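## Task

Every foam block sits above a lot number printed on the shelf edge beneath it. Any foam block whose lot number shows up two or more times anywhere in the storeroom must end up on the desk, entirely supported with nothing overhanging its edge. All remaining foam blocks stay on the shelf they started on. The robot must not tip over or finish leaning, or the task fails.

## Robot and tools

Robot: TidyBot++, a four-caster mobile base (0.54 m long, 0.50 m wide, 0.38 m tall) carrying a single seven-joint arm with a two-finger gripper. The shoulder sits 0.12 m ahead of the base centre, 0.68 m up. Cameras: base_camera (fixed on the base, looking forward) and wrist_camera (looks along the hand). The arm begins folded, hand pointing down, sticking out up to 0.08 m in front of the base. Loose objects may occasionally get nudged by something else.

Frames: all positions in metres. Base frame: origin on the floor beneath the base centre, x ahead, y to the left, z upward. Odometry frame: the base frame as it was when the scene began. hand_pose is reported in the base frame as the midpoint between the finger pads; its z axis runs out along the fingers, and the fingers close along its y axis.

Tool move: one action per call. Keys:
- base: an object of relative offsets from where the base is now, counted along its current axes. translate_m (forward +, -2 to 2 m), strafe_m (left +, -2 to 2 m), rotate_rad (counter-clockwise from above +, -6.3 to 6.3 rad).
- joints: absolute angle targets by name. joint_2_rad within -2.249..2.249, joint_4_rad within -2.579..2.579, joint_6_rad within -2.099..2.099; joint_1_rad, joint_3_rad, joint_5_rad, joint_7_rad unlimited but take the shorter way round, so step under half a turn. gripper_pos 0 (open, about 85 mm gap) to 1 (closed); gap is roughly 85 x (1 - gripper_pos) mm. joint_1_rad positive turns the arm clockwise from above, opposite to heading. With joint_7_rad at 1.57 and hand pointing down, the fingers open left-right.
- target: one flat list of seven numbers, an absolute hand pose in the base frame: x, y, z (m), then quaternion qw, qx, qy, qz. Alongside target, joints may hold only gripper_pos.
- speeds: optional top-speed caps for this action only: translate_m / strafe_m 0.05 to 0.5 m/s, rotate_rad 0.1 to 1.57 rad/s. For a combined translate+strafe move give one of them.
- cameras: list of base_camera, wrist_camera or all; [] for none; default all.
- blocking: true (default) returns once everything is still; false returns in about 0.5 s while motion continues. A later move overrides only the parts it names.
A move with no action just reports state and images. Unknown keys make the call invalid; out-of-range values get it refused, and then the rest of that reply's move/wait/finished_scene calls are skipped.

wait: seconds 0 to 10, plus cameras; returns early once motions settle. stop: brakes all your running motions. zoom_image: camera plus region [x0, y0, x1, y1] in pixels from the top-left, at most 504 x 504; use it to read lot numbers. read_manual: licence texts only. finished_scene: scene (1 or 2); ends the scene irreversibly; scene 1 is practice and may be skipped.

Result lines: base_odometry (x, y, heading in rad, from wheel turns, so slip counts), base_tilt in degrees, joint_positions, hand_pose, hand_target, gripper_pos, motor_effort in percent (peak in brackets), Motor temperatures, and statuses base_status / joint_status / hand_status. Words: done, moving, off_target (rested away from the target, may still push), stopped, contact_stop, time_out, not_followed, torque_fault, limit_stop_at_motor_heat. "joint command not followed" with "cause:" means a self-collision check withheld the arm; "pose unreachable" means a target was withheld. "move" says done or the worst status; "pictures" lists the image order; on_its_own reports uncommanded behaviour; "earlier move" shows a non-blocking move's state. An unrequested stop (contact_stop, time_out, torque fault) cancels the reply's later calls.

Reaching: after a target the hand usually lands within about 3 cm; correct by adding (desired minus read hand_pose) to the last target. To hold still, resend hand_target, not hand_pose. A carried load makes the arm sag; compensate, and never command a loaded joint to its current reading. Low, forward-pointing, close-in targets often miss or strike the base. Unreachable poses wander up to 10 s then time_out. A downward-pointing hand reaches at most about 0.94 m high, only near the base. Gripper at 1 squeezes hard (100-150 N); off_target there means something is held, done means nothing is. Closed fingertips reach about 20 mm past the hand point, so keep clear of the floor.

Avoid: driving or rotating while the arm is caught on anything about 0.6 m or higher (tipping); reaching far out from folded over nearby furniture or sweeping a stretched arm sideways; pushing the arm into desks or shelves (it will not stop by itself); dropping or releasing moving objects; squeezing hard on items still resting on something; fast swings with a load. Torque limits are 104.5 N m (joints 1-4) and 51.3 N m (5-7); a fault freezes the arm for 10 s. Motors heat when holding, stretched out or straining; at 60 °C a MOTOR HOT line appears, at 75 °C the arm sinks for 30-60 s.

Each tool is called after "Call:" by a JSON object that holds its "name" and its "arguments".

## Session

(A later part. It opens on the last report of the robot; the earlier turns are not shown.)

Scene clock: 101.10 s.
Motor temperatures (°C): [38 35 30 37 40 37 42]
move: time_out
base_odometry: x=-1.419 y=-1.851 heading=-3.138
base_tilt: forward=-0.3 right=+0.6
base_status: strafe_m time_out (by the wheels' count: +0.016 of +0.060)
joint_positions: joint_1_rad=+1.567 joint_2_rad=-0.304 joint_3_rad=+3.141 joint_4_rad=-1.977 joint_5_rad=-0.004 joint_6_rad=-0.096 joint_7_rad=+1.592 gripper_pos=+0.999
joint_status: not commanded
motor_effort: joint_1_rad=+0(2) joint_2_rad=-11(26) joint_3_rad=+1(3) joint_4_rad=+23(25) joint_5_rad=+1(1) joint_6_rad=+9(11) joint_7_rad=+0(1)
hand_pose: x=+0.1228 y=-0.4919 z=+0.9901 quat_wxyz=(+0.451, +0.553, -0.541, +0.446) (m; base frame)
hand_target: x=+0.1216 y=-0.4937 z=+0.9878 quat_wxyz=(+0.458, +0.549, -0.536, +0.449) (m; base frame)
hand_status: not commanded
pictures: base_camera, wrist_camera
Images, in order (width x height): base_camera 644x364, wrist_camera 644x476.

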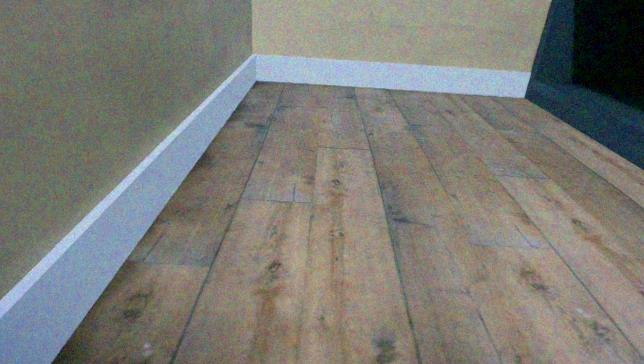

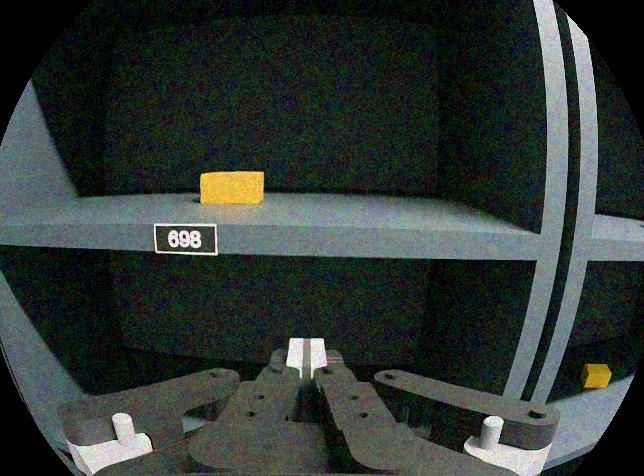

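Call:
{"name": "move", "arguments": {"base": {"translate_m":0.15,"strafe_m":-0.04}}}

Call:
{"name": "move", "arguments": {"joints": {"joint_2_rad":0.2,"joint_4_rad":-1.356,"joint_6_rad":-0.2,"joint_1_rad":1.575}}}

Call:
{"name": "move", "arguments": {"base": {"strafe_m":-0.1}, "speeds": {"strafe_m":0.1}}}

Scene clock: 103.13 s.
Motor temperatures (°C): [38 35 30 37 40 38 42]
move: done
base_odometry: x=-1.569 y=-1.812 heading=-3.138
base_tilt: forward=-0.3 right=+0.6
base_status: done
joint_positions: joint_1_rad=+1.567 joint_2_rad=-0.304 joint_3_rad=+3.139 joint_4_rad=-1.977 joint_5_rad=-0.004 joint_6_rad=-0.096 joint_7_rad=+1.592 gripper_pos=+0.999
joint_status: not commanded
motor_effort: joint_1_rad=+0(2) joint_2_rad=-11(12) joint_3_rad=+1(3) joint_4_rad=+23(23) joint_5_rad=+1(1) joint_6_rad=+8(9) joint_7_rad=+0(1)
hand_pose: x=+0.1237 y=-0.4919 z=+0.9901 quat_wxyz=(+0.451, +0.553, -0.540, +0.446) (m; base frame)
hand_target: x=+0.1216 y=-0.4937 z=+0.9878 quat_wxyz=(+0.458, +0.549, -0.536, +0.449) (m; base frame)
hand_status: not commanded
pictures: base_camera, wrist_camera
Images, in order (width x height): base_camera 644x364, wrist_camera 644x476.

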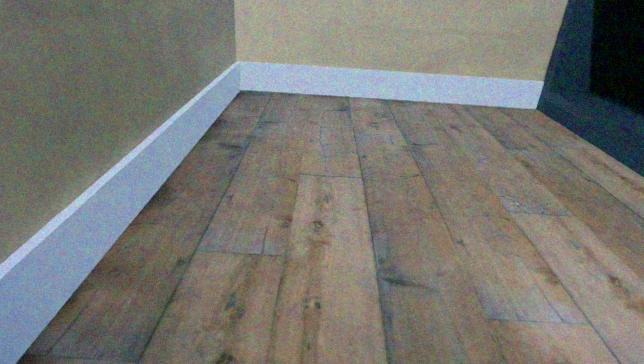

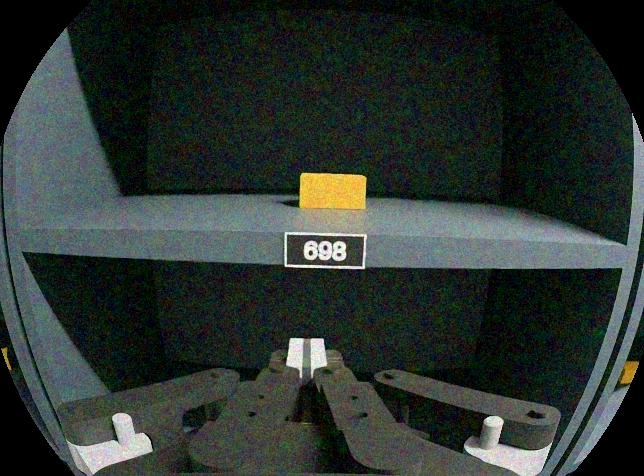

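Scene clock: 105.03 s.
Motor temperatures (°C): [38 35 30 37 40 37 42]
move: done
base_odometry: x=-1.569 y=-1.811 heading=-3.138
base_tilt: forward=-0.4 right=+0.6
base_status: not commanded
joint_positions: joint_1_rad=+1.567 joint_2_rad=+0.178 joint_3_rad=+3.139 joint_4_rad=-1.372 joint_5_rad=-0.004 joint_6_rad=-0.151 joint_7_rad=+1.592 gripper_pos=+0.999
joint_status: all done
motor_effort: joint_1_rad=+0(2) joint_2_rad=-28(30) joint_3_rad=+0(1) joint_4_rad=+22(24) joint_5_rad=+1(1) joint_6_rad=+8(10) joint_7_rad=+0(1)
hand_pose: x=+0.1247 y=-0.6975 z=+1.0618 quat_wxyz=(+0.468, +0.538, -0.525, +0.464) (m; base frame)
hand_target: x=+0.1184 y=-0.7039 z=+1.0415 quat_wxyz=(+0.457, +0.549, -0.539, +0.446) (m; base frame)
hand_status: not commanded
pictures: base_camera, wrist_camera
Images, in order (width x height): base_camera 644x364, wrist_camera 644x476.

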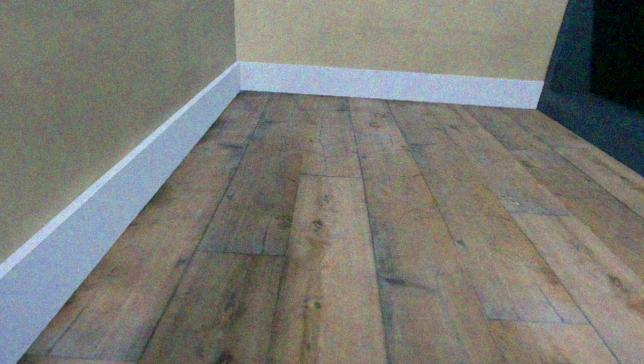

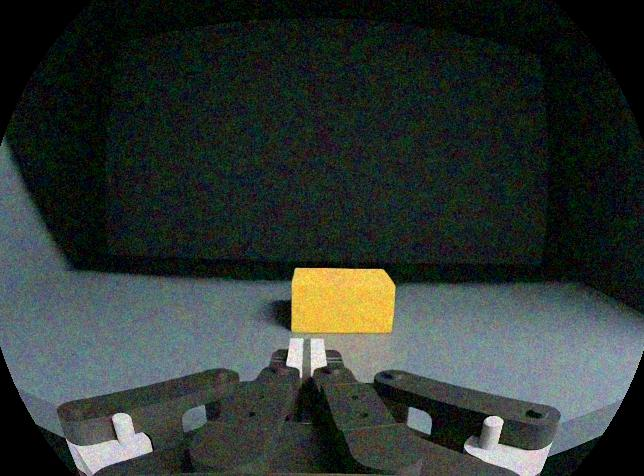

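Scene clock: 106.63 s.
Motor temperatures (°C): [38 35 30 37 40 37 42]
move: done
base_odometry: x=-1.570 y=-1.711 heading=-3.137
base_tilt: forward=-0.4 right=+0.6
base_status: done
joint_positions: joint_1_rad=+1.567 joint_2_rad=+0.184 joint_3_rad=+3.139 joint_4_rad=-1.369 joint_5_rad=-0.004 joint_6_rad=-0.153 joint_7_rad=+1.592 gripper_pos=+0.999
joint_status: not commanded
motor_effort: joint_1_rad=+0(1) joint_2_rad=-28(31) joint_3_rad=+0(1) joint_4_rad=+23(24) joint_5_rad=+1(1) joint_6_rad=+9(10) joint_7_rad=+0(1)
hand_pose: x=+0.1247 y=-0.6998 z=+1.0586 quat_wxyz=(+0.467, +0.539, -0.527, +0.463) (m; base frame)
hand_target: x=+0.1184 y=-0.7039 z=+1.0415 quat_wxyz=(+0.457, +0.549, -0.539, +0.446) (m; base frame)
hand_status: not commanded
pictures: base_camera, wrist_camera
Images, in order (width x height): base_camera 644x364, wrist_camera 644x476.

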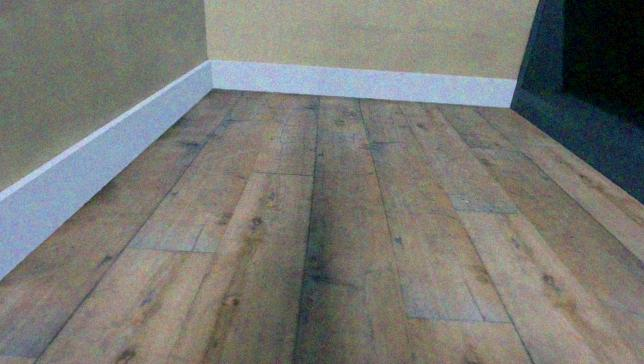

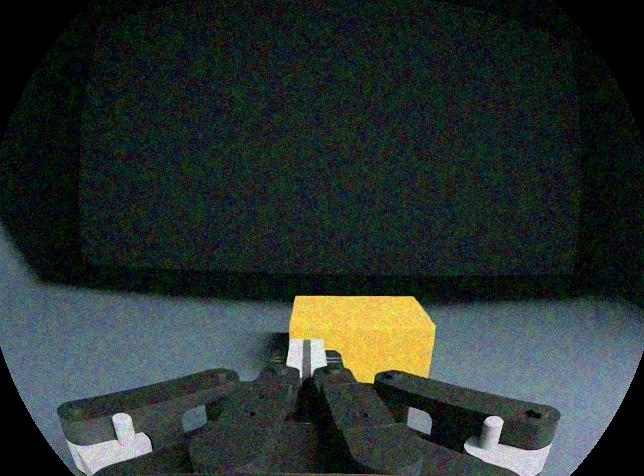

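Call:
{"name": "move", "arguments": {"base": {"strafe_m":-0.075}, "speeds": {"strafe_m":0.06}}}

Scene clock: 108.53 s.
Motor temperatures (°C): [38 35 30 37 40 37 42]
move: done
base_odometry: x=-1.571 y=-1.636 heading=-3.137
base_tilt: forward=-0.3 right=+0.6
base_status: done
joint_positions: joint_1_rad=+1.567 joint_2_rad=+0.185 joint_3_rad=+3.139 joint_4_rad=-1.368 joint_5_rad=-0.004 joint_6_rad=-0.154 joint_7_rad=+1.592 gripper_pos=+0.999
joint_status: not commanded
motor_effort: joint_1_rad=-1(2) joint_2_rad=-27(31) joint_3_rad=+0(2) joint_4_rad=+23(23) joint_5_rad=+1(1) joint_6_rad=+9(9) joint_7_rad=+0(1)
hand_pose: x=+0.1247 y=-0.7000 z=+1.0586 quat_wxyz=(+0.467, +0.539, -0.527, +0.463) (m; base frame)
hand_target: x=+0.1184 y=-0.7039 z=+1.0415 quat_wxyz=(+0.457, +0.549, -0.539, +0.446) (m; base frame)
hand_status: not commanded
pictures: base_camera, wrist_camera
Images, in order (width x height): base_camera 644x364, wrist_camera 644x476.

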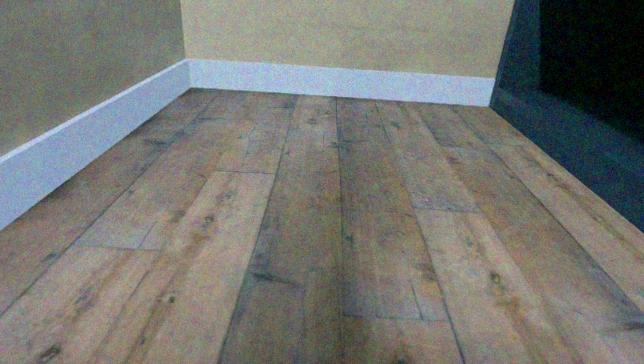

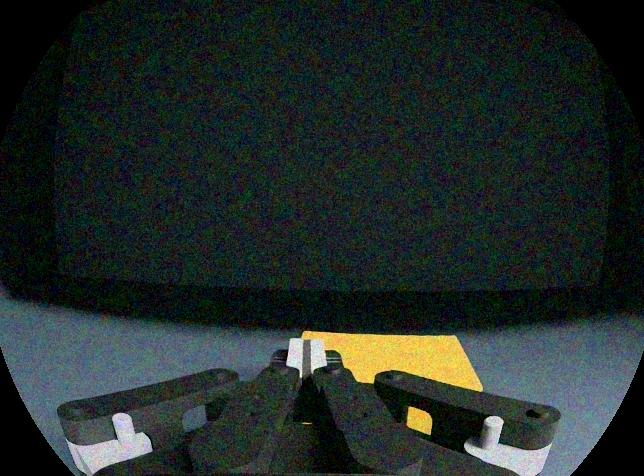

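Call:
{"name": "move", "arguments": {"base": {"strafe_m":0.1}}}

Call:
{"name": "move", "arguments": {"joints": {"joint_2_rad":0.235,"joint_6_rad":-0.2}}}

Call:
{"name": "move", "arguments": {"base": {"strafe_m":-0.09}, "speeds": {"strafe_m":0.08}}}

Scene clock: 110.10 s.
Motor temperatures (°C): [38 35 30 37 40 37 42]
move: done
base_odometry: x=-1.570 y=-1.736 heading=-3.137
base_tilt: forward=-0.4 right=+0.6
base_status: done
joint_positions: joint_1_rad=+1.567 joint_2_rad=+0.182 joint_3_rad=+3.139 joint_4_rad=-1.366 joint_5_rad=-0.004 joint_6_rad=-0.156 joint_7_rad=+1.592 gripper_pos=+0.999
joint_status: not commanded
motor_effort: joint_1_rad=-1(1) joint_2_rad=-28(31) joint_3_rad=+0(1) joint_4_rad=+22(24) joint_5_rad=+1(1) joint_6_rad=+9(10) joint_7_rad=+0(1)
hand_pose: x=+0.1247 y=-0.6989 z=+1.0613 quat_wxyz=(+0.468, +0.538, -0.526, +0.463) (m; base frame)
hand_target: x=+0.1184 y=-0.7039 z=+1.0415 quat_wxyz=(+0.457, +0.549, -0.539, +0.446) (m; base frame)
hand_status: not commanded
pictures: base_camera, wrist_camera
Images, in order (width x height): base_camera 644x364, wrist_camera 644x476.

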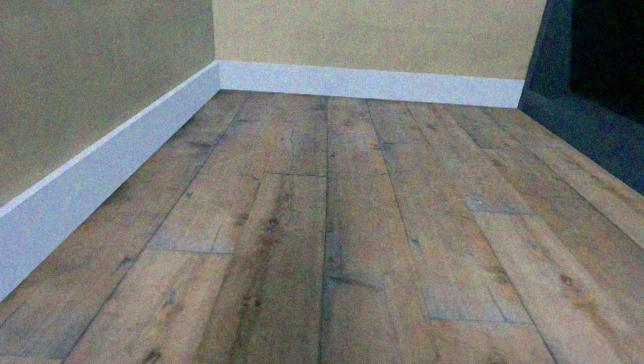

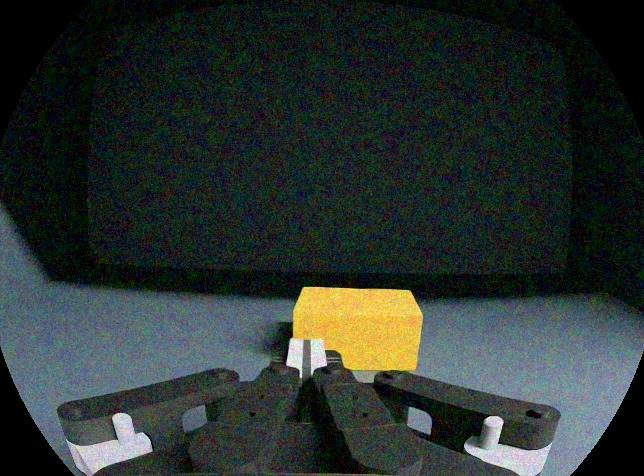

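Scene clock: 110.90 s.
Motor temperatures (°C): [38 35 30 37 40 37 42]
move: done
base_odometry: x=-1.570 y=-1.736 heading=-3.137
base_tilt: forward=-0.3 right=+0.6
base_status: not commanded
joint_positions: joint_1_rad=+1.567 joint_2_rad=+0.213 joint_3_rad=+3.139 joint_4_rad=-1.365 joint_5_rad=-0.004 joint_6_rad=-0.157 joint_7_rad=+1.592 gripper_pos=+0.999
joint_status: all done
motor_effort: joint_1_rad=+0(1) joint_2_rad=-30(31) joint_3_rad=+0(0) joint_4_rad=+23(24) joint_5_rad=+1(1) joint_6_rad=+9(9) joint_7_rad=+0(1)
hand_pose: x=+0.1247 y=-0.7102 z=+1.0400 quat_wxyz=(+0.459, +0.545, -0.533, +0.455) (m; base frame)
hand_target: x=+0.1183 y=-0.7160 z=+1.0167 quat_wxyz=(+0.447, +0.557, -0.547, +0.437) (m; base frame)
hand_status: not commanded
pictures: base_camera, wrist_camera
Images, in order (width x height): base_camera 644x364, wrist_camera 644x476.

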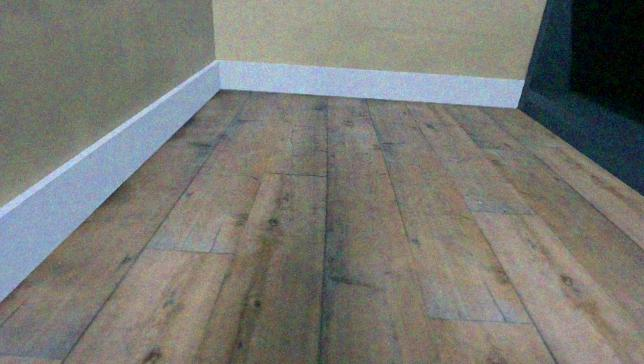

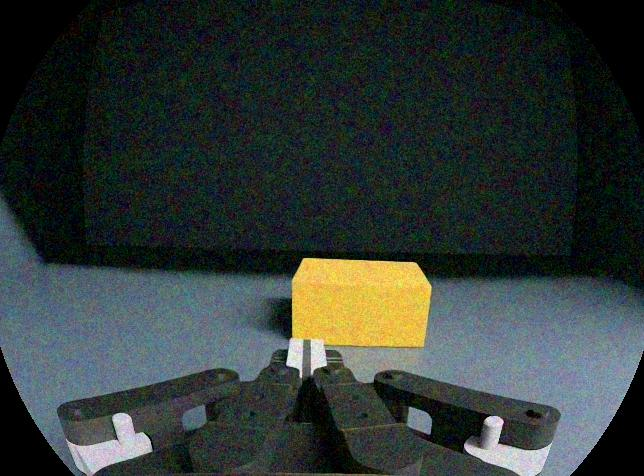

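Scene clock: 112.57 s.
Motor temperatures (°C): [38 35 30 37 40 37 42]
move: done
base_odometry: x=-1.571 y=-1.646 heading=-3.136
base_tilt: forward=-0.3 right=+0.6
base_status: done
joint_positions: joint_1_rad=+1.567 joint_2_rad=+0.217 joint_3_rad=+3.139 joint_4_rad=-1.365 joint_5_rad=-0.004 joint_6_rad=-0.158 joint_7_rad=+1.592 gripper_pos=+0.999
joint_status: not commanded
motor_effort: joint_1_rad=+0(1) joint_2_rad=-29(32) joint_3_rad=+0(1) joint_4_rad=+23(24) joint_5_rad=+1(1) joint_6_rad=+9(10) joint_7_rad=+0(1)
hand_pose: x=+0.1247 y=-0.7117 z=+1.0370 quat_wxyz=(+0.458, +0.546, -0.534, +0.454) (m; base frame)
hand_target: x=+0.1183 y=-0.7160 z=+1.0167 quat_wxyz=(+0.447, +0.557, -0.547, +0.437) (m; base frame)
hand_status: not commanded
pictures: base_camera, wrist_camera
Images, in order (width x height): base_camera 644x364, wrist_camera 644x476.

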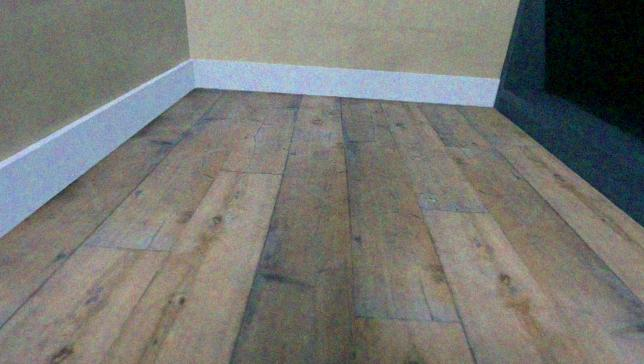

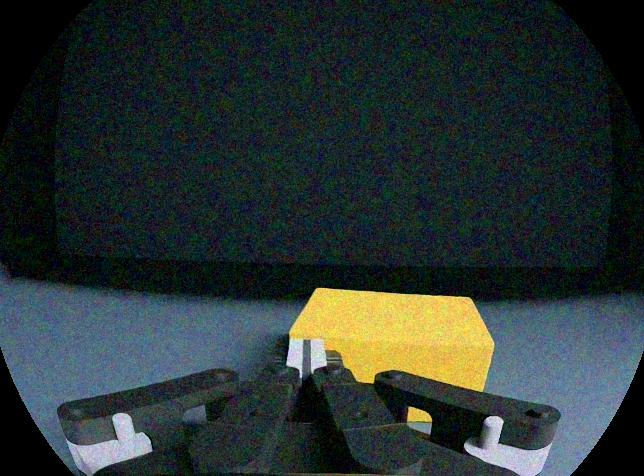

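Call:
{"name": "move", "arguments": {"base": {"strafe_m":-0.05}, "speeds": {"strafe_m":0.06}}}

Scene clock: 114.00 s.
Motor temperatures (°C): [38 35 30 37 40 37 42]
move: done
base_odometry: x=-1.572 y=-1.596 heading=-3.135
base_tilt: forward=-0.3 right=+0.6
base_status: done
joint_positions: joint_1_rad=+1.567 joint_2_rad=+0.219 joint_3_rad=+3.139 joint_4_rad=-1.365 joint_5_rad=-0.004 joint_6_rad=-0.158 joint_7_rad=+1.592 gripper_pos=+0.999
joint_status: not commanded
motor_effort: joint_1_rad=-1(2) joint_2_rad=-30(33) joint_3_rad=+0(2) joint_4_rad=+23(23) joint_5_rad=+1(1) joint_6_rad=+9(9) joint_7_rad=+0(1)
hand_pose: x=+0.1246 y=-0.7124 z=+1.0358 quat_wxyz=(+0.458, +0.547, -0.535, +0.453) (m; base frame)
hand_target: x=+0.1183 y=-0.7160 z=+1.0167 quat_wxyz=(+0.447, +0.557, -0.547, +0.437) (m; base frame)
hand_status: not commanded
pictures: base_camera, wrist_camera
Images, in order (width x height): base_camera 644x364, wrist_camera 644x476.

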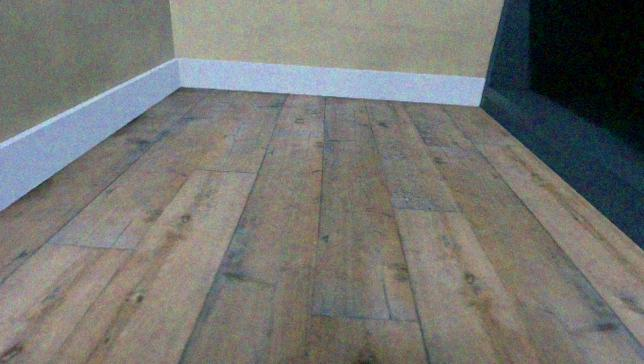

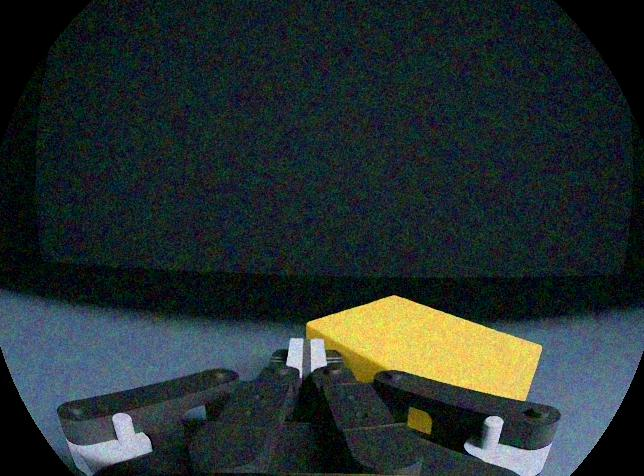

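Call:
{"name": "move", "arguments": {"base": {"strafe_m":-0.035}, "speeds": {"strafe_m":0.06}}}

Call:
{"name": "move", "arguments": {"base": {"strafe_m":0.18}}}

Call:
{"name": "move", "arguments": {"base": {"translate_m":-0.05}, "joints": {"gripper_pos":0}}}

Scene clock: 115.30 s.
Motor temperatures (°C): [38 35 30 37 40 37 42]
move: done
base_odometry: x=-1.572 y=-1.561 heading=-3.135
base_tilt: forward=-0.4 right=+0.6
base_status: done
joint_positions: joint_1_rad=+1.567 joint_2_rad=+0.220 joint_3_rad=+3.139 joint_4_rad=-1.365 joint_5_rad=-0.004 joint_6_rad=-0.158 joint_7_rad=+1.592 gripper_pos=+0.999
joint_status: not commanded
motor_effort: joint_1_rad=-1(2) joint_2_rad=-30(31) joint_3_rad=+0(2) joint_4_rad=+23(23) joint_5_rad=+1(1) joint_6_rad=+9(10) joint_7_rad=+0(1)
hand_pose: x=+0.1245 y=-0.7129 z=+1.0347 quat_wxyz=(+0.457, +0.547, -0.535, +0.453) (m; base frame)
hand_target: x=+0.1183 y=-0.7160 z=+1.0167 quat_wxyz=(+0.447, +0.557, -0.547, +0.437) (m; base frame)
hand_status: not commanded
pictures: base_camera, wrist_camera
Images, in order (width x height): base_camera 644x364, wrist_camera 644x476.

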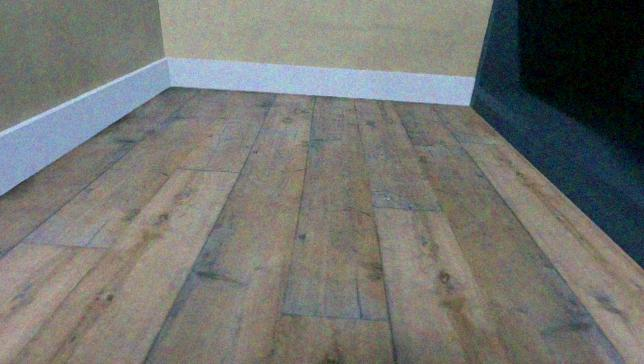

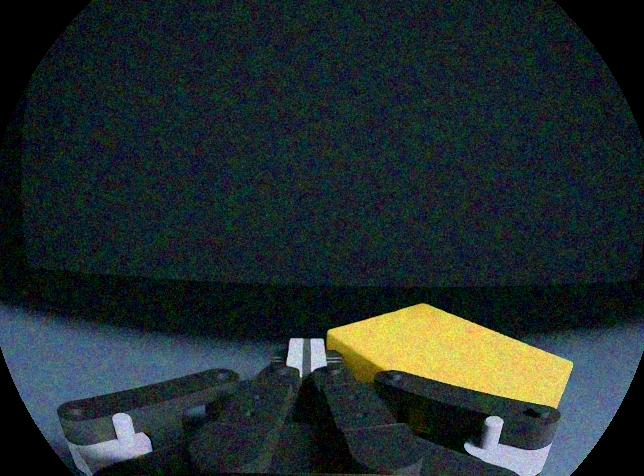

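Scene clock: 116.93 s.
Motor temperatures (°C): [38 35 30 37 40 37 42]
move: done
base_odometry: x=-1.571 y=-1.741 heading=-3.134
base_tilt: forward=-0.4 right=+0.6
base_status: done
joint_positions: joint_1_rad=+1.568 joint_2_rad=+0.218 joint_3_rad=+3.139 joint_4_rad=-1.364 joint_5_rad=-0.004 joint_6_rad=-0.159 joint_7_rad=+1.592 gripper_pos=+0.999
joint_status: not commanded
motor_effort: joint_1_rad=+0(5) joint_2_rad=-29(33) joint_3_rad=+0(4) joint_4_rad=+22(24) joint_5_rad=+1(1) joint_6_rad=+9(10) joint_7_rad=+0(1)
hand_pose: x=+0.1239 y=-0.7121 z=+1.0362 quat_wxyz=(+0.458, +0.547, -0.535, +0.453) (m; base frame)
hand_target: x=+0.1183 y=-0.7160 z=+1.0167 quat_wxyz=(+0.447, +0.557, -0.547, +0.437) (m; base frame)
hand_status: not commanded
pictures: base_camera, wrist_camera
Images, in order (width x height): base_camera 644x364, wrist_camera 644x476.

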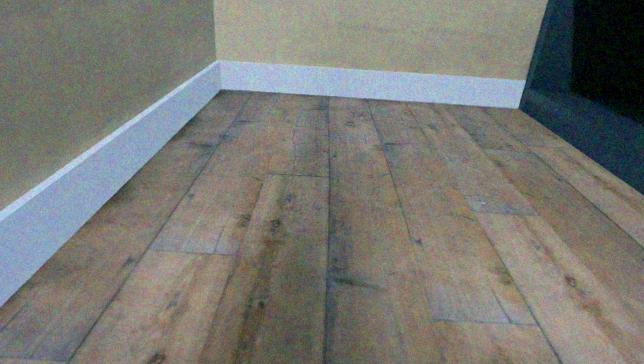

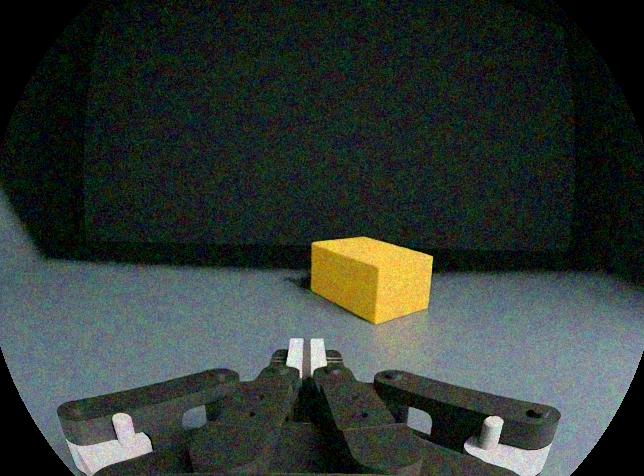

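Scene clock: 118.03 s.
Motor temperatures (°C): [38 35 30 38 40 37 42]
move: done
base_odometry: x=-1.521 y=-1.741 heading=-3.134
base_tilt: forward=-0.4 right=+0.6
base_status: done
joint_positions: joint_1_rad=+1.575 joint_2_rad=+0.218 joint_3_rad=+3.140 joint_4_rad=-1.364 joint_5_rad=-0.004 joint_6_rad=-0.159 joint_7_rad=+1.592 gripper_pos=+0.000
joint_status: all done
motor_effort: joint_1_rad=+0(4) joint_2_rad=-30(31) joint_3_rad=+0(3) joint_4_rad=+23(24) joint_5_rad=+1(1) joint_6_rad=+9(9) joint_7_rad=-1(1)
hand_pose: x=+0.1187 y=-0.7121 z=+1.0362 quat_wxyz=(+0.460, +0.545, -0.537, +0.452) (m; base frame)
hand_target: x=+0.1183 y=-0.7160 z=+1.0167 quat_wxyz=(+0.447, +0.557, -0.547, +0.437) (m; base frame)
hand_status: not commanded
pictures: base_camera, wrist_camera
Images, in order (width x height): base_camera 644x364, wrist_camera 644x476.

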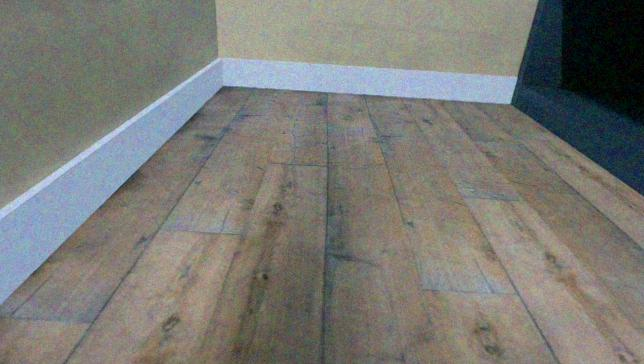

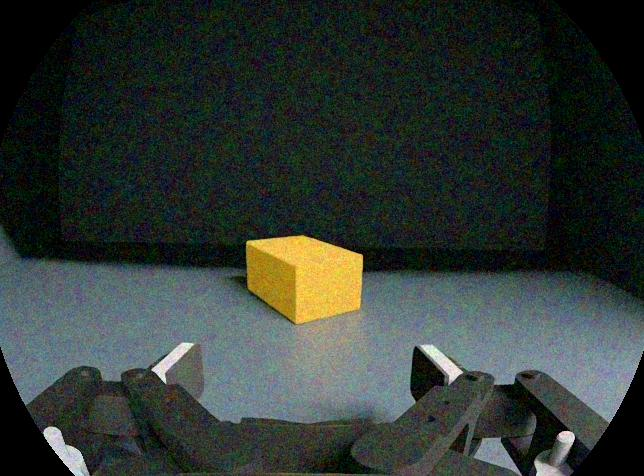

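Call:
{"name": "move", "arguments": {"base": {"translate_m":-0.438,"strafe_m":-0.12}, "joints": {"joint_1_rad":1.05}}}

Scene clock: 120.87 s.
Motor temperatures (°C): [38 35 30 38 40 37 42]
move: done
base_odometry: x=-1.083 y=-1.618 heading=-3.134
base_tilt: forward=-0.3 right=+0.6
base_status: done
joint_positions: joint_1_rad=+1.066 joint_2_rad=+0.218 joint_3_rad=+3.137 joint_4_rad=-1.364 joint_5_rad=-0.004 joint_6_rad=-0.159 joint_7_rad=+1.592 gripper_pos=+0.000
joint_status: all done
motor_effort: joint_1_rad=+0(4) joint_2_rad=-29(30) joint_3_rad=+0(3) joint_4_rad=+23(24) joint_5_rad=+1(1) joint_6_rad=+8(9) joint_7_rad=+0(1)
hand_pose: x=+0.4670 y=-0.6212 z=+1.0362 quat_wxyz=(+0.330, +0.663, -0.382, +0.553) (m; base frame)
hand_target: x=+0.4773 y=-0.6199 z=+1.0167 quat_wxyz=(+0.318, +0.680, -0.384, +0.538) (m; base frame)
hand_status: not commanded
pictures: base_camera, wrist_camera
Images, in order (width x height): base_camera 644x364, wrist_camera 644x476.

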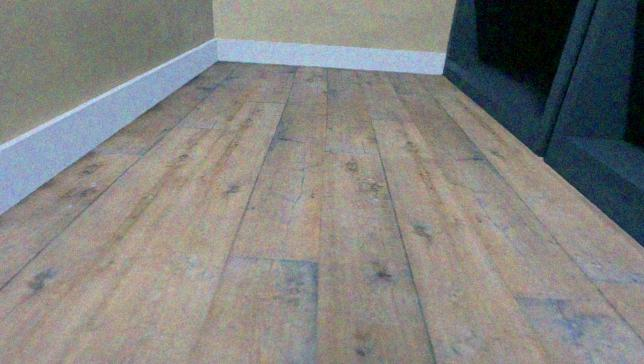

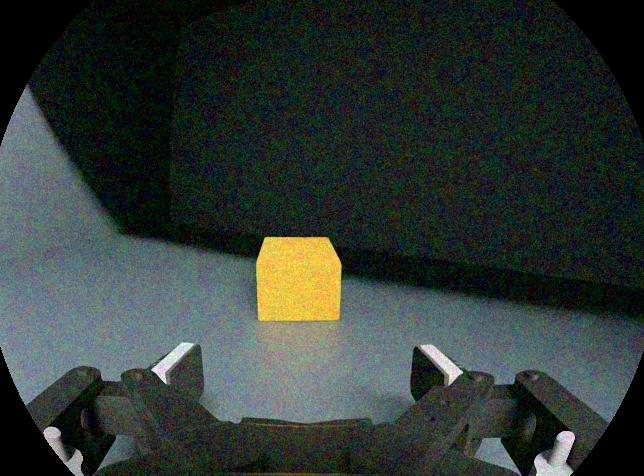

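Call:
{"name": "move", "arguments": {"base": {"translate_m":0.073,"strafe_m":-0.109}, "speeds": {"strafe_m":0.15}}}

Scene clock: 122.60 s.
Motor temperatures (°C): [38 36 30 38 40 37 42]
move: done
base_odometry: x=-1.157 y=-1.509 heading=-3.135
base_tilt: forward=-0.3 right=+0.6
base_status: done
joint_positions: joint_1_rad=+1.066 joint_2_rad=+0.222 joint_3_rad=+3.137 joint_4_rad=-1.364 joint_5_rad=-0.004 joint_6_rad=-0.160 joint_7_rad=+1.592 gripper_pos=+0.000
joint_status: not commanded
motor_effort: joint_1_rad=+0(1) joint_2_rad=-30(32) joint_3_rad=+0(0) joint_4_rad=+23(24) joint_5_rad=+1(1) joint_6_rad=+9(10) joint_7_rad=+0(1)
hand_pose: x=+0.4680 y=-0.6223 z=+1.0332 quat_wxyz=(+0.329, +0.664, -0.382, +0.552) (m; base frame)
hand_target: x=+0.4773 y=-0.6199 z=+1.0167 quat_wxyz=(+0.318, +0.680, -0.384, +0.538) (m; base frame)
hand_status: not commanded
pictures: base_camera, wrist_camera
Images, in order (width x height): base_camera 644x364, wrist_camera 644x476.

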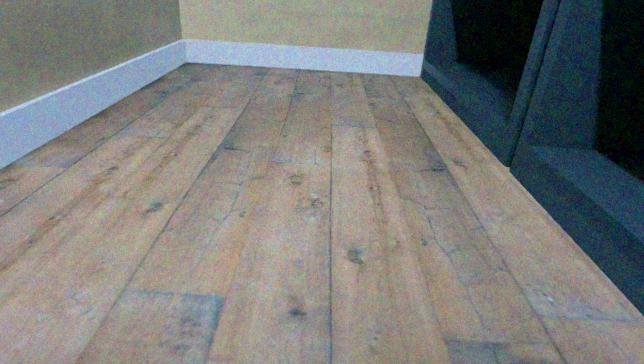

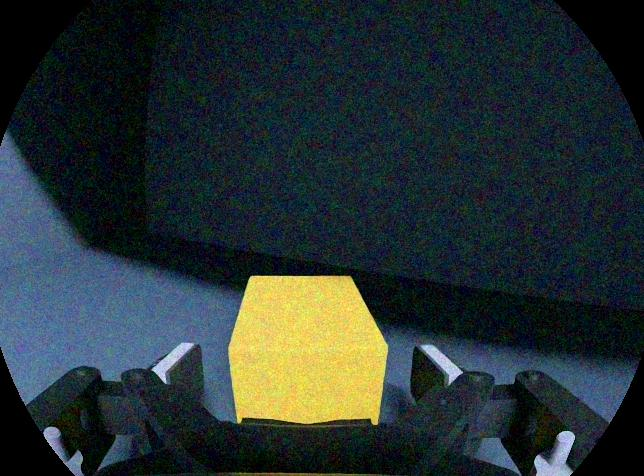

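Call:
{"name": "move", "arguments": {"base": {"translate_m":0.018,"strafe_m":-0.03}, "speeds": {"strafe_m":0.1}}}

Call:
{"name": "move", "arguments": {"joints": {"gripper_pos":0.5}}}

Call:
{"name": "move", "arguments": {"joints": {"joint_2_rad":0.16}}}

Scene clock: 123.73 s.
Motor temperatures (°C): [38 36 30 38 40 37 42]
move: done
base_odometry: x=-1.175 y=-1.479 heading=-3.135
base_tilt: forward=-0.3 right=+0.6
base_status: done
joint_positions: joint_1_rad=+1.065 joint_2_rad=+0.223 joint_3_rad=+3.137 joint_4_rad=-1.364 joint_5_rad=-0.004 joint_6_rad=-0.160 joint_7_rad=+1.592 gripper_pos=+0.000
joint_status: not commanded
motor_effort: joint_1_rad=-1(3) joint_2_rad=-30(33) joint_3_rad=+0(2) joint_4_rad=+23(24) joint_5_rad=+1(1) joint_6_rad=+9(9) joint_7_rad=+0(1)
hand_pose: x=+0.4685 y=-0.6223 z=+1.0327 quat_wxyz=(+0.329, +0.664, -0.382, +0.552) (m; base frame)
hand_target: x=+0.4773 y=-0.6199 z=+1.0167 quat_wxyz=(+0.318, +0.680, -0.384, +0.538) (m; base frame)
hand_status: not commanded
pictures: base_camera, wrist_camera
Images, in order (width x height): base_camera 644x364, wrist_camera 644x476.

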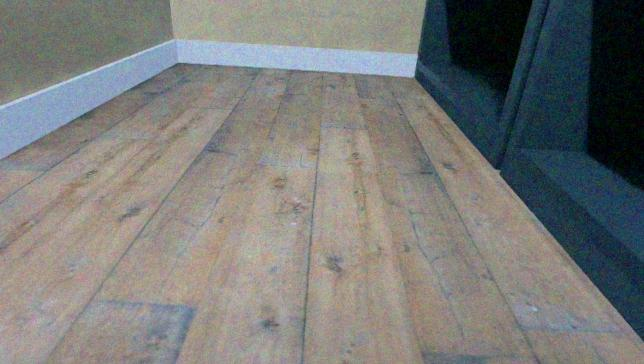

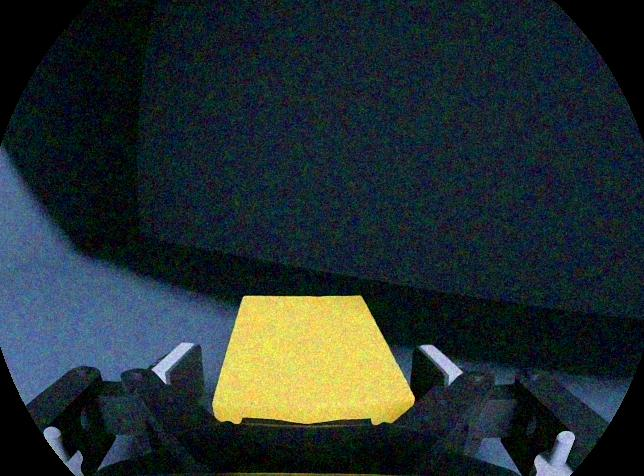

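Scene clock: 124.57 s.
Motor temperatures (°C): [38 36 30 38 40 37 42]
move: off_target
base_odometry: x=-1.175 y=-1.479 heading=-3.135
base_tilt: forward=-0.4 right=+0.6
base_status: not commanded
joint_positions: joint_1_rad=+1.065 joint_2_rad=+0.223 joint_3_rad=+3.137 joint_4_rad=-1.363 joint_5_rad=-0.004 joint_6_rad=-0.160 joint_7_rad=+1.592 gripper_pos=+0.389
joint_status: gripper_pos off_target (ended at +0.389, target +0.500)
motor_effort: joint_1_rad=+0(1) joint_2_rad=-30(30) joint_3_rad=+0(0) joint_4_rad=+23(23) joint_5_rad=+1(1) joint_6_rad=+9(9) joint_7_rad=+0(0)
hand_pose: x=+0.4685 y=-0.6223 z=+1.0331 quat_wxyz=(+0.329, +0.664, -0.382, +0.552) (m; base frame)
hand_target: x=+0.4773 y=-0.6199 z=+1.0167 quat_wxyz=(+0.318, +0.680, -0.384, +0.538) (m; base frame)
hand_status: not commanded
pictures: base_camera, wrist_camera
Images, in order (width x height): base_camera 644x364, wrist_camera 644x476.

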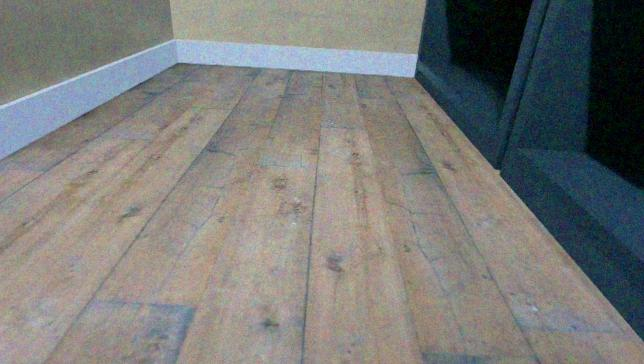

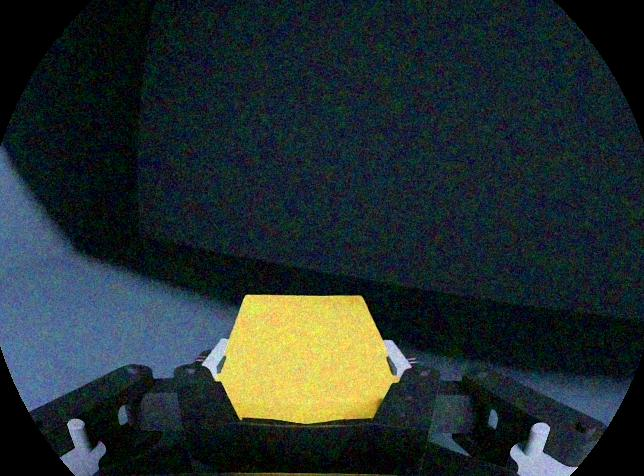

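Scene clock: 125.53 s.
Motor temperatures (°C): [38 36 30 38 40 37 42]
move: done
base_odometry: x=-1.175 y=-1.479 heading=-3.135
base_tilt: forward=-0.3 right=+0.6
base_status: not commanded
joint_positions: joint_1_rad=+1.065 joint_2_rad=+0.152 joint_3_rad=+3.137 joint_4_rad=-1.361 joint_5_rad=-0.004 joint_6_rad=-0.160 joint_7_rad=+1.592 gripper_pos=+0.389
joint_status: all done
motor_effort: joint_1_rad=+0(1) joint_2_rad=-27(33) joint_3_rad=+0(0) joint_4_rad=+22(24) joint_5_rad=+1(1) joint_6_rad=+9(10) joint_7_rad=+0(1)
hand_pose: x=+0.4556 y=-0.5991 z=+1.0839 quat_wxyz=(+0.343, +0.644, -0.370, +0.575) (m; base frame)
hand_target: x=+0.4638 y=-0.5964 z=+1.0694 quat_wxyz=(+0.333, +0.659, -0.372, +0.563) (m; base frame)
hand_status: not commanded
pictures: base_camera, wrist_camera
Images, in order (width x height): base_camera 644x364, wrist_camera 644x476.

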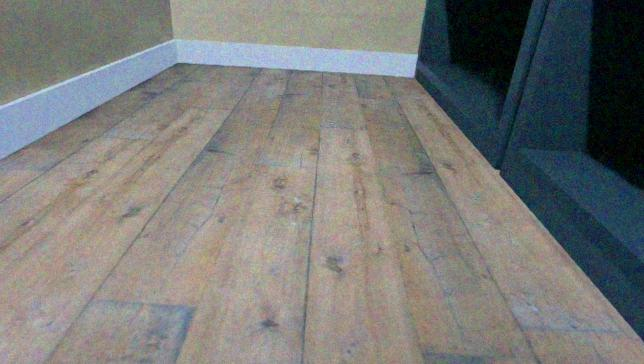

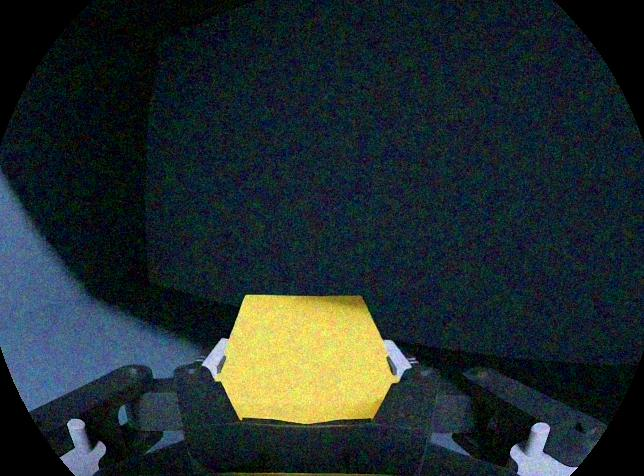

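Call:
{"name": "move", "arguments": {"base": {"translate_m":-0.15,"strafe_m":0.26}}}

Call:
{"name": "move", "arguments": {"joints": {"joint_2_rad":-0.3,"joint_4_rad":-2.3,"joint_6_rad":0.0}}}

Call:
{"name": "move", "arguments": {"base": {"translate_m":-0.5}, "joints": {"joint_1_rad":1.57}}}

Call:
{"name": "move", "arguments": {"base": {"translate_m":-0.9}}}

Scene clock: 127.67 s.
Motor temperatures (°C): [38 36 30 38 40 37 42]
move: done
base_odometry: x=-1.024 y=-1.738 heading=-3.135
base_tilt: forward=-0.3 right=+0.6
base_status: done
joint_positions: joint_1_rad=+1.063 joint_2_rad=+0.143 joint_3_rad=+3.137 joint_4_rad=-1.361 joint_5_rad=-0.004 joint_6_rad=-0.162 joint_7_rad=+1.592 gripper_pos=+0.389
joint_status: not commanded
motor_effort: joint_1_rad=+0(4) joint_2_rad=-27(31) joint_3_rad=+0(3) joint_4_rad=+22(24) joint_5_rad=+1(1) joint_6_rad=+10(10) joint_7_rad=+0(1)
hand_pose: x=+0.4551 y=-0.5950 z=+1.0901 quat_wxyz=(+0.344, +0.642, -0.368, +0.578) (m; base frame)
hand_target: x=+0.4638 y=-0.5964 z=+1.0694 quat_wxyz=(+0.333, +0.659, -0.372, +0.563) (m; base frame)
hand_status: not commanded
pictures: base_camera, wrist_camera
Images, in order (width x height): base_camera 644x364, wrist_camera 644x476.

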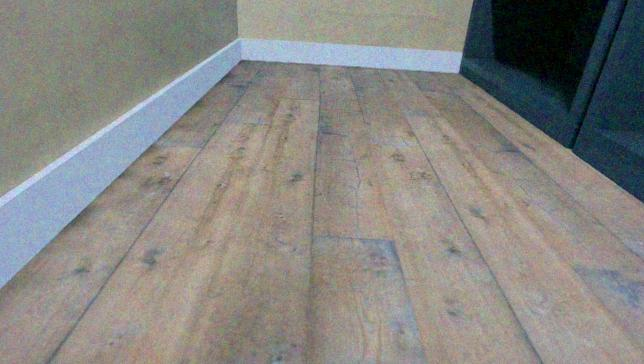

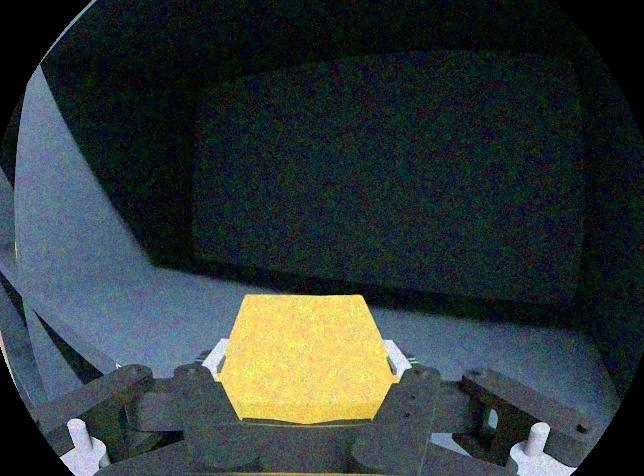

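Scene clock: 129.90 s.
Motor temperatures (°C): [38 36 30 38 40 37 42]
move: done
base_odometry: x=-1.024 y=-1.738 heading=-3.135
base_tilt: forward=-0.4 right=+0.6
base_status: not commanded
joint_positions: joint_1_rad=+1.063 joint_2_rad=-0.287 joint_3_rad=+3.137 joint_4_rad=-2.271 joint_5_rad=-0.004 joint_6_rad=-0.057 joint_7_rad=+1.592 gripper_pos=+0.389
joint_status: all done
motor_effort: joint_1_rad=+0(1) joint_2_rad=-9(28) joint_3_rad=+0(1) joint_4_rad=+21(23) joint_5_rad=+1(1) joint_6_rad=+8(10) joint_7_rad=+0(1)
hand_pose: x=+0.3390 y=-0.3881 z=+0.8180 quat_wxyz=(+0.268, +0.739, -0.424, +0.449) (m; base frame)
hand_target: x=+0.3420 y=-0.3846 z=+0.8234 quat_wxyz=(+0.276, +0.733, -0.413, +0.465) (m; base frame)
hand_status: not commanded
pictures: base_camera, wrist_camera
Images, in order (width x height): base_camera 644x364, wrist_camera 644x476.

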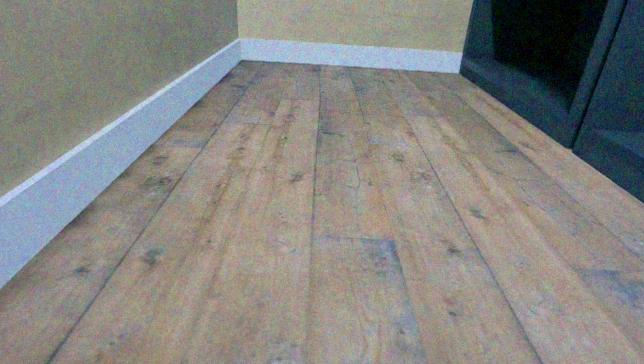

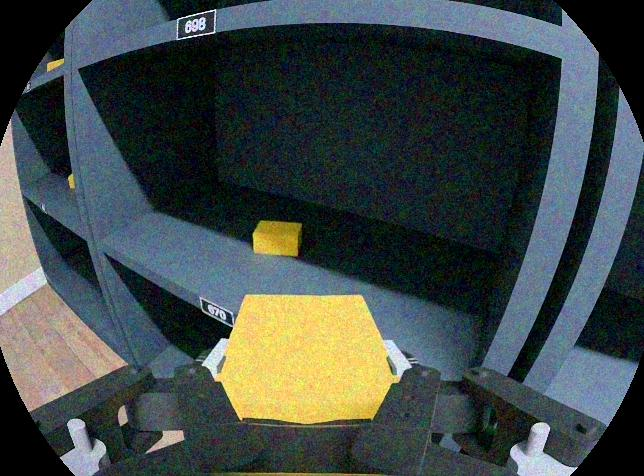

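Scene clock: 132.27 s.
Motor temperatures (°C): [38 36 30 38 40 37 42]
move: done
base_odometry: x=-0.524 y=-1.735 heading=-3.136
base_tilt: forward=-0.4 right=+0.6
base_status: done
joint_positions: joint_1_rad=+1.555 joint_2_rad=-0.288 joint_3_rad=+3.138 joint_4_rad=-2.271 joint_5_rad=-0.004 joint_6_rad=-0.055 joint_7_rad=+1.592 gripper_pos=+0.389
joint_status: all done
motor_effort: joint_1_rad=+0(2) joint_2_rad=-9(12) joint_3_rad=+1(2) joint_4_rad=+21(21) joint_5_rad=+1(1) joint_6_rad=+8(9) joint_7_rad=+0(1)
hand_pose: x=+0.1290 y=-0.4463 z=+0.8189 quat_wxyz=(+0.370, +0.613, -0.591, +0.371) (m; base frame)
hand_target: x=+0.1215 y=-0.4445 z=+0.8234 quat_wxyz=(+0.386, +0.602, -0.588, +0.378) (m; base frame)
hand_status: not commanded
pictures: base_camera, wrist_camera
Images, in order (width x height): base_camera 644x364, wrist_camera 644x476.

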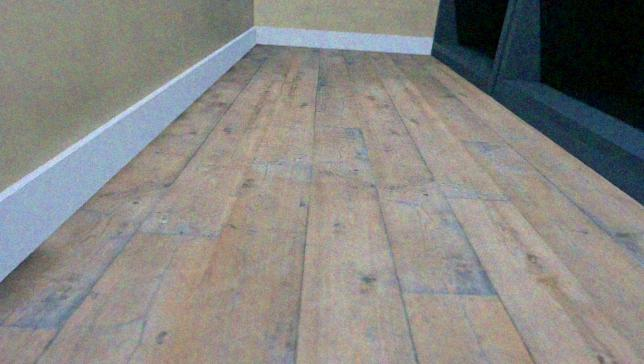

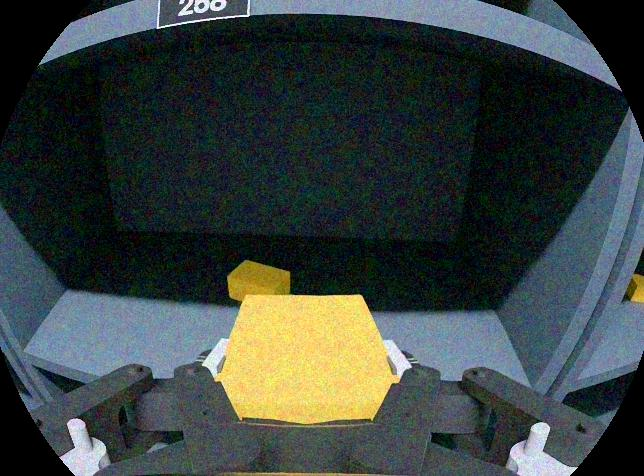

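Scene clock: 135.43 s.
Motor temperatures (°C): [38 36 30 38 40 37 42]
move: done
base_odometry: x=+0.377 y=-1.730 heading=-3.136
base_tilt: forward=-0.4 right=+0.6
base_status: done
joint_positions: joint_1_rad=+1.556 joint_2_rad=-0.288 joint_3_rad=+3.138 joint_4_rad=-2.271 joint_5_rad=-0.004 joint_6_rad=-0.055 joint_7_rad=+1.592 gripper_pos=+0.389
joint_status: not commanded
motor_effort: joint_1_rad=-1(2) joint_2_rad=-9(11) joint_3_rad=+1(2) joint_4_rad=+21(22) joint_5_rad=+1(1) joint_6_rad=+8(9) joint_7_rad=+0(1)
hand_pose: x=+0.1287 y=-0.4463 z=+0.8189 quat_wxyz=(+0.371, +0.613, -0.591, +0.371) (m; base frame)
hand_target: x=+0.1215 y=-0.4445 z=+0.8234 quat_wxyz=(+0.386, +0.602, -0.588, +0.378) (m; base frame)
hand_status: not commanded
pictures: base_camera, wrist_camera
Images, in order (width x height): base_camera 644x364, wrist_camera 644x476.

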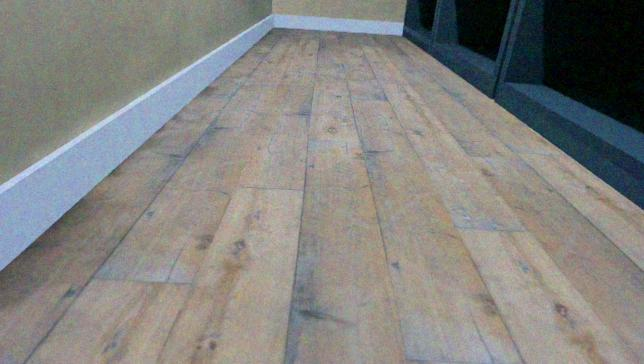

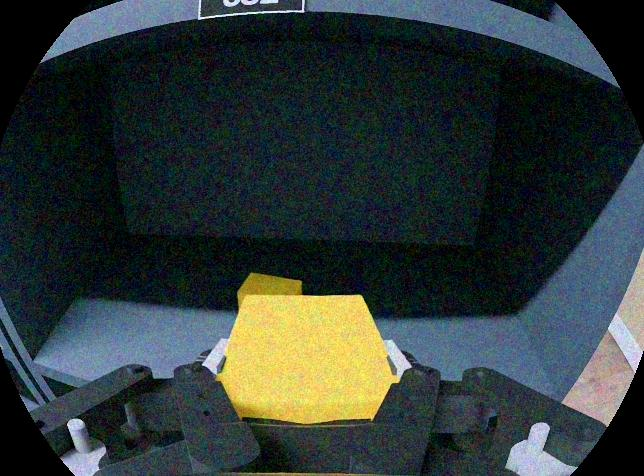

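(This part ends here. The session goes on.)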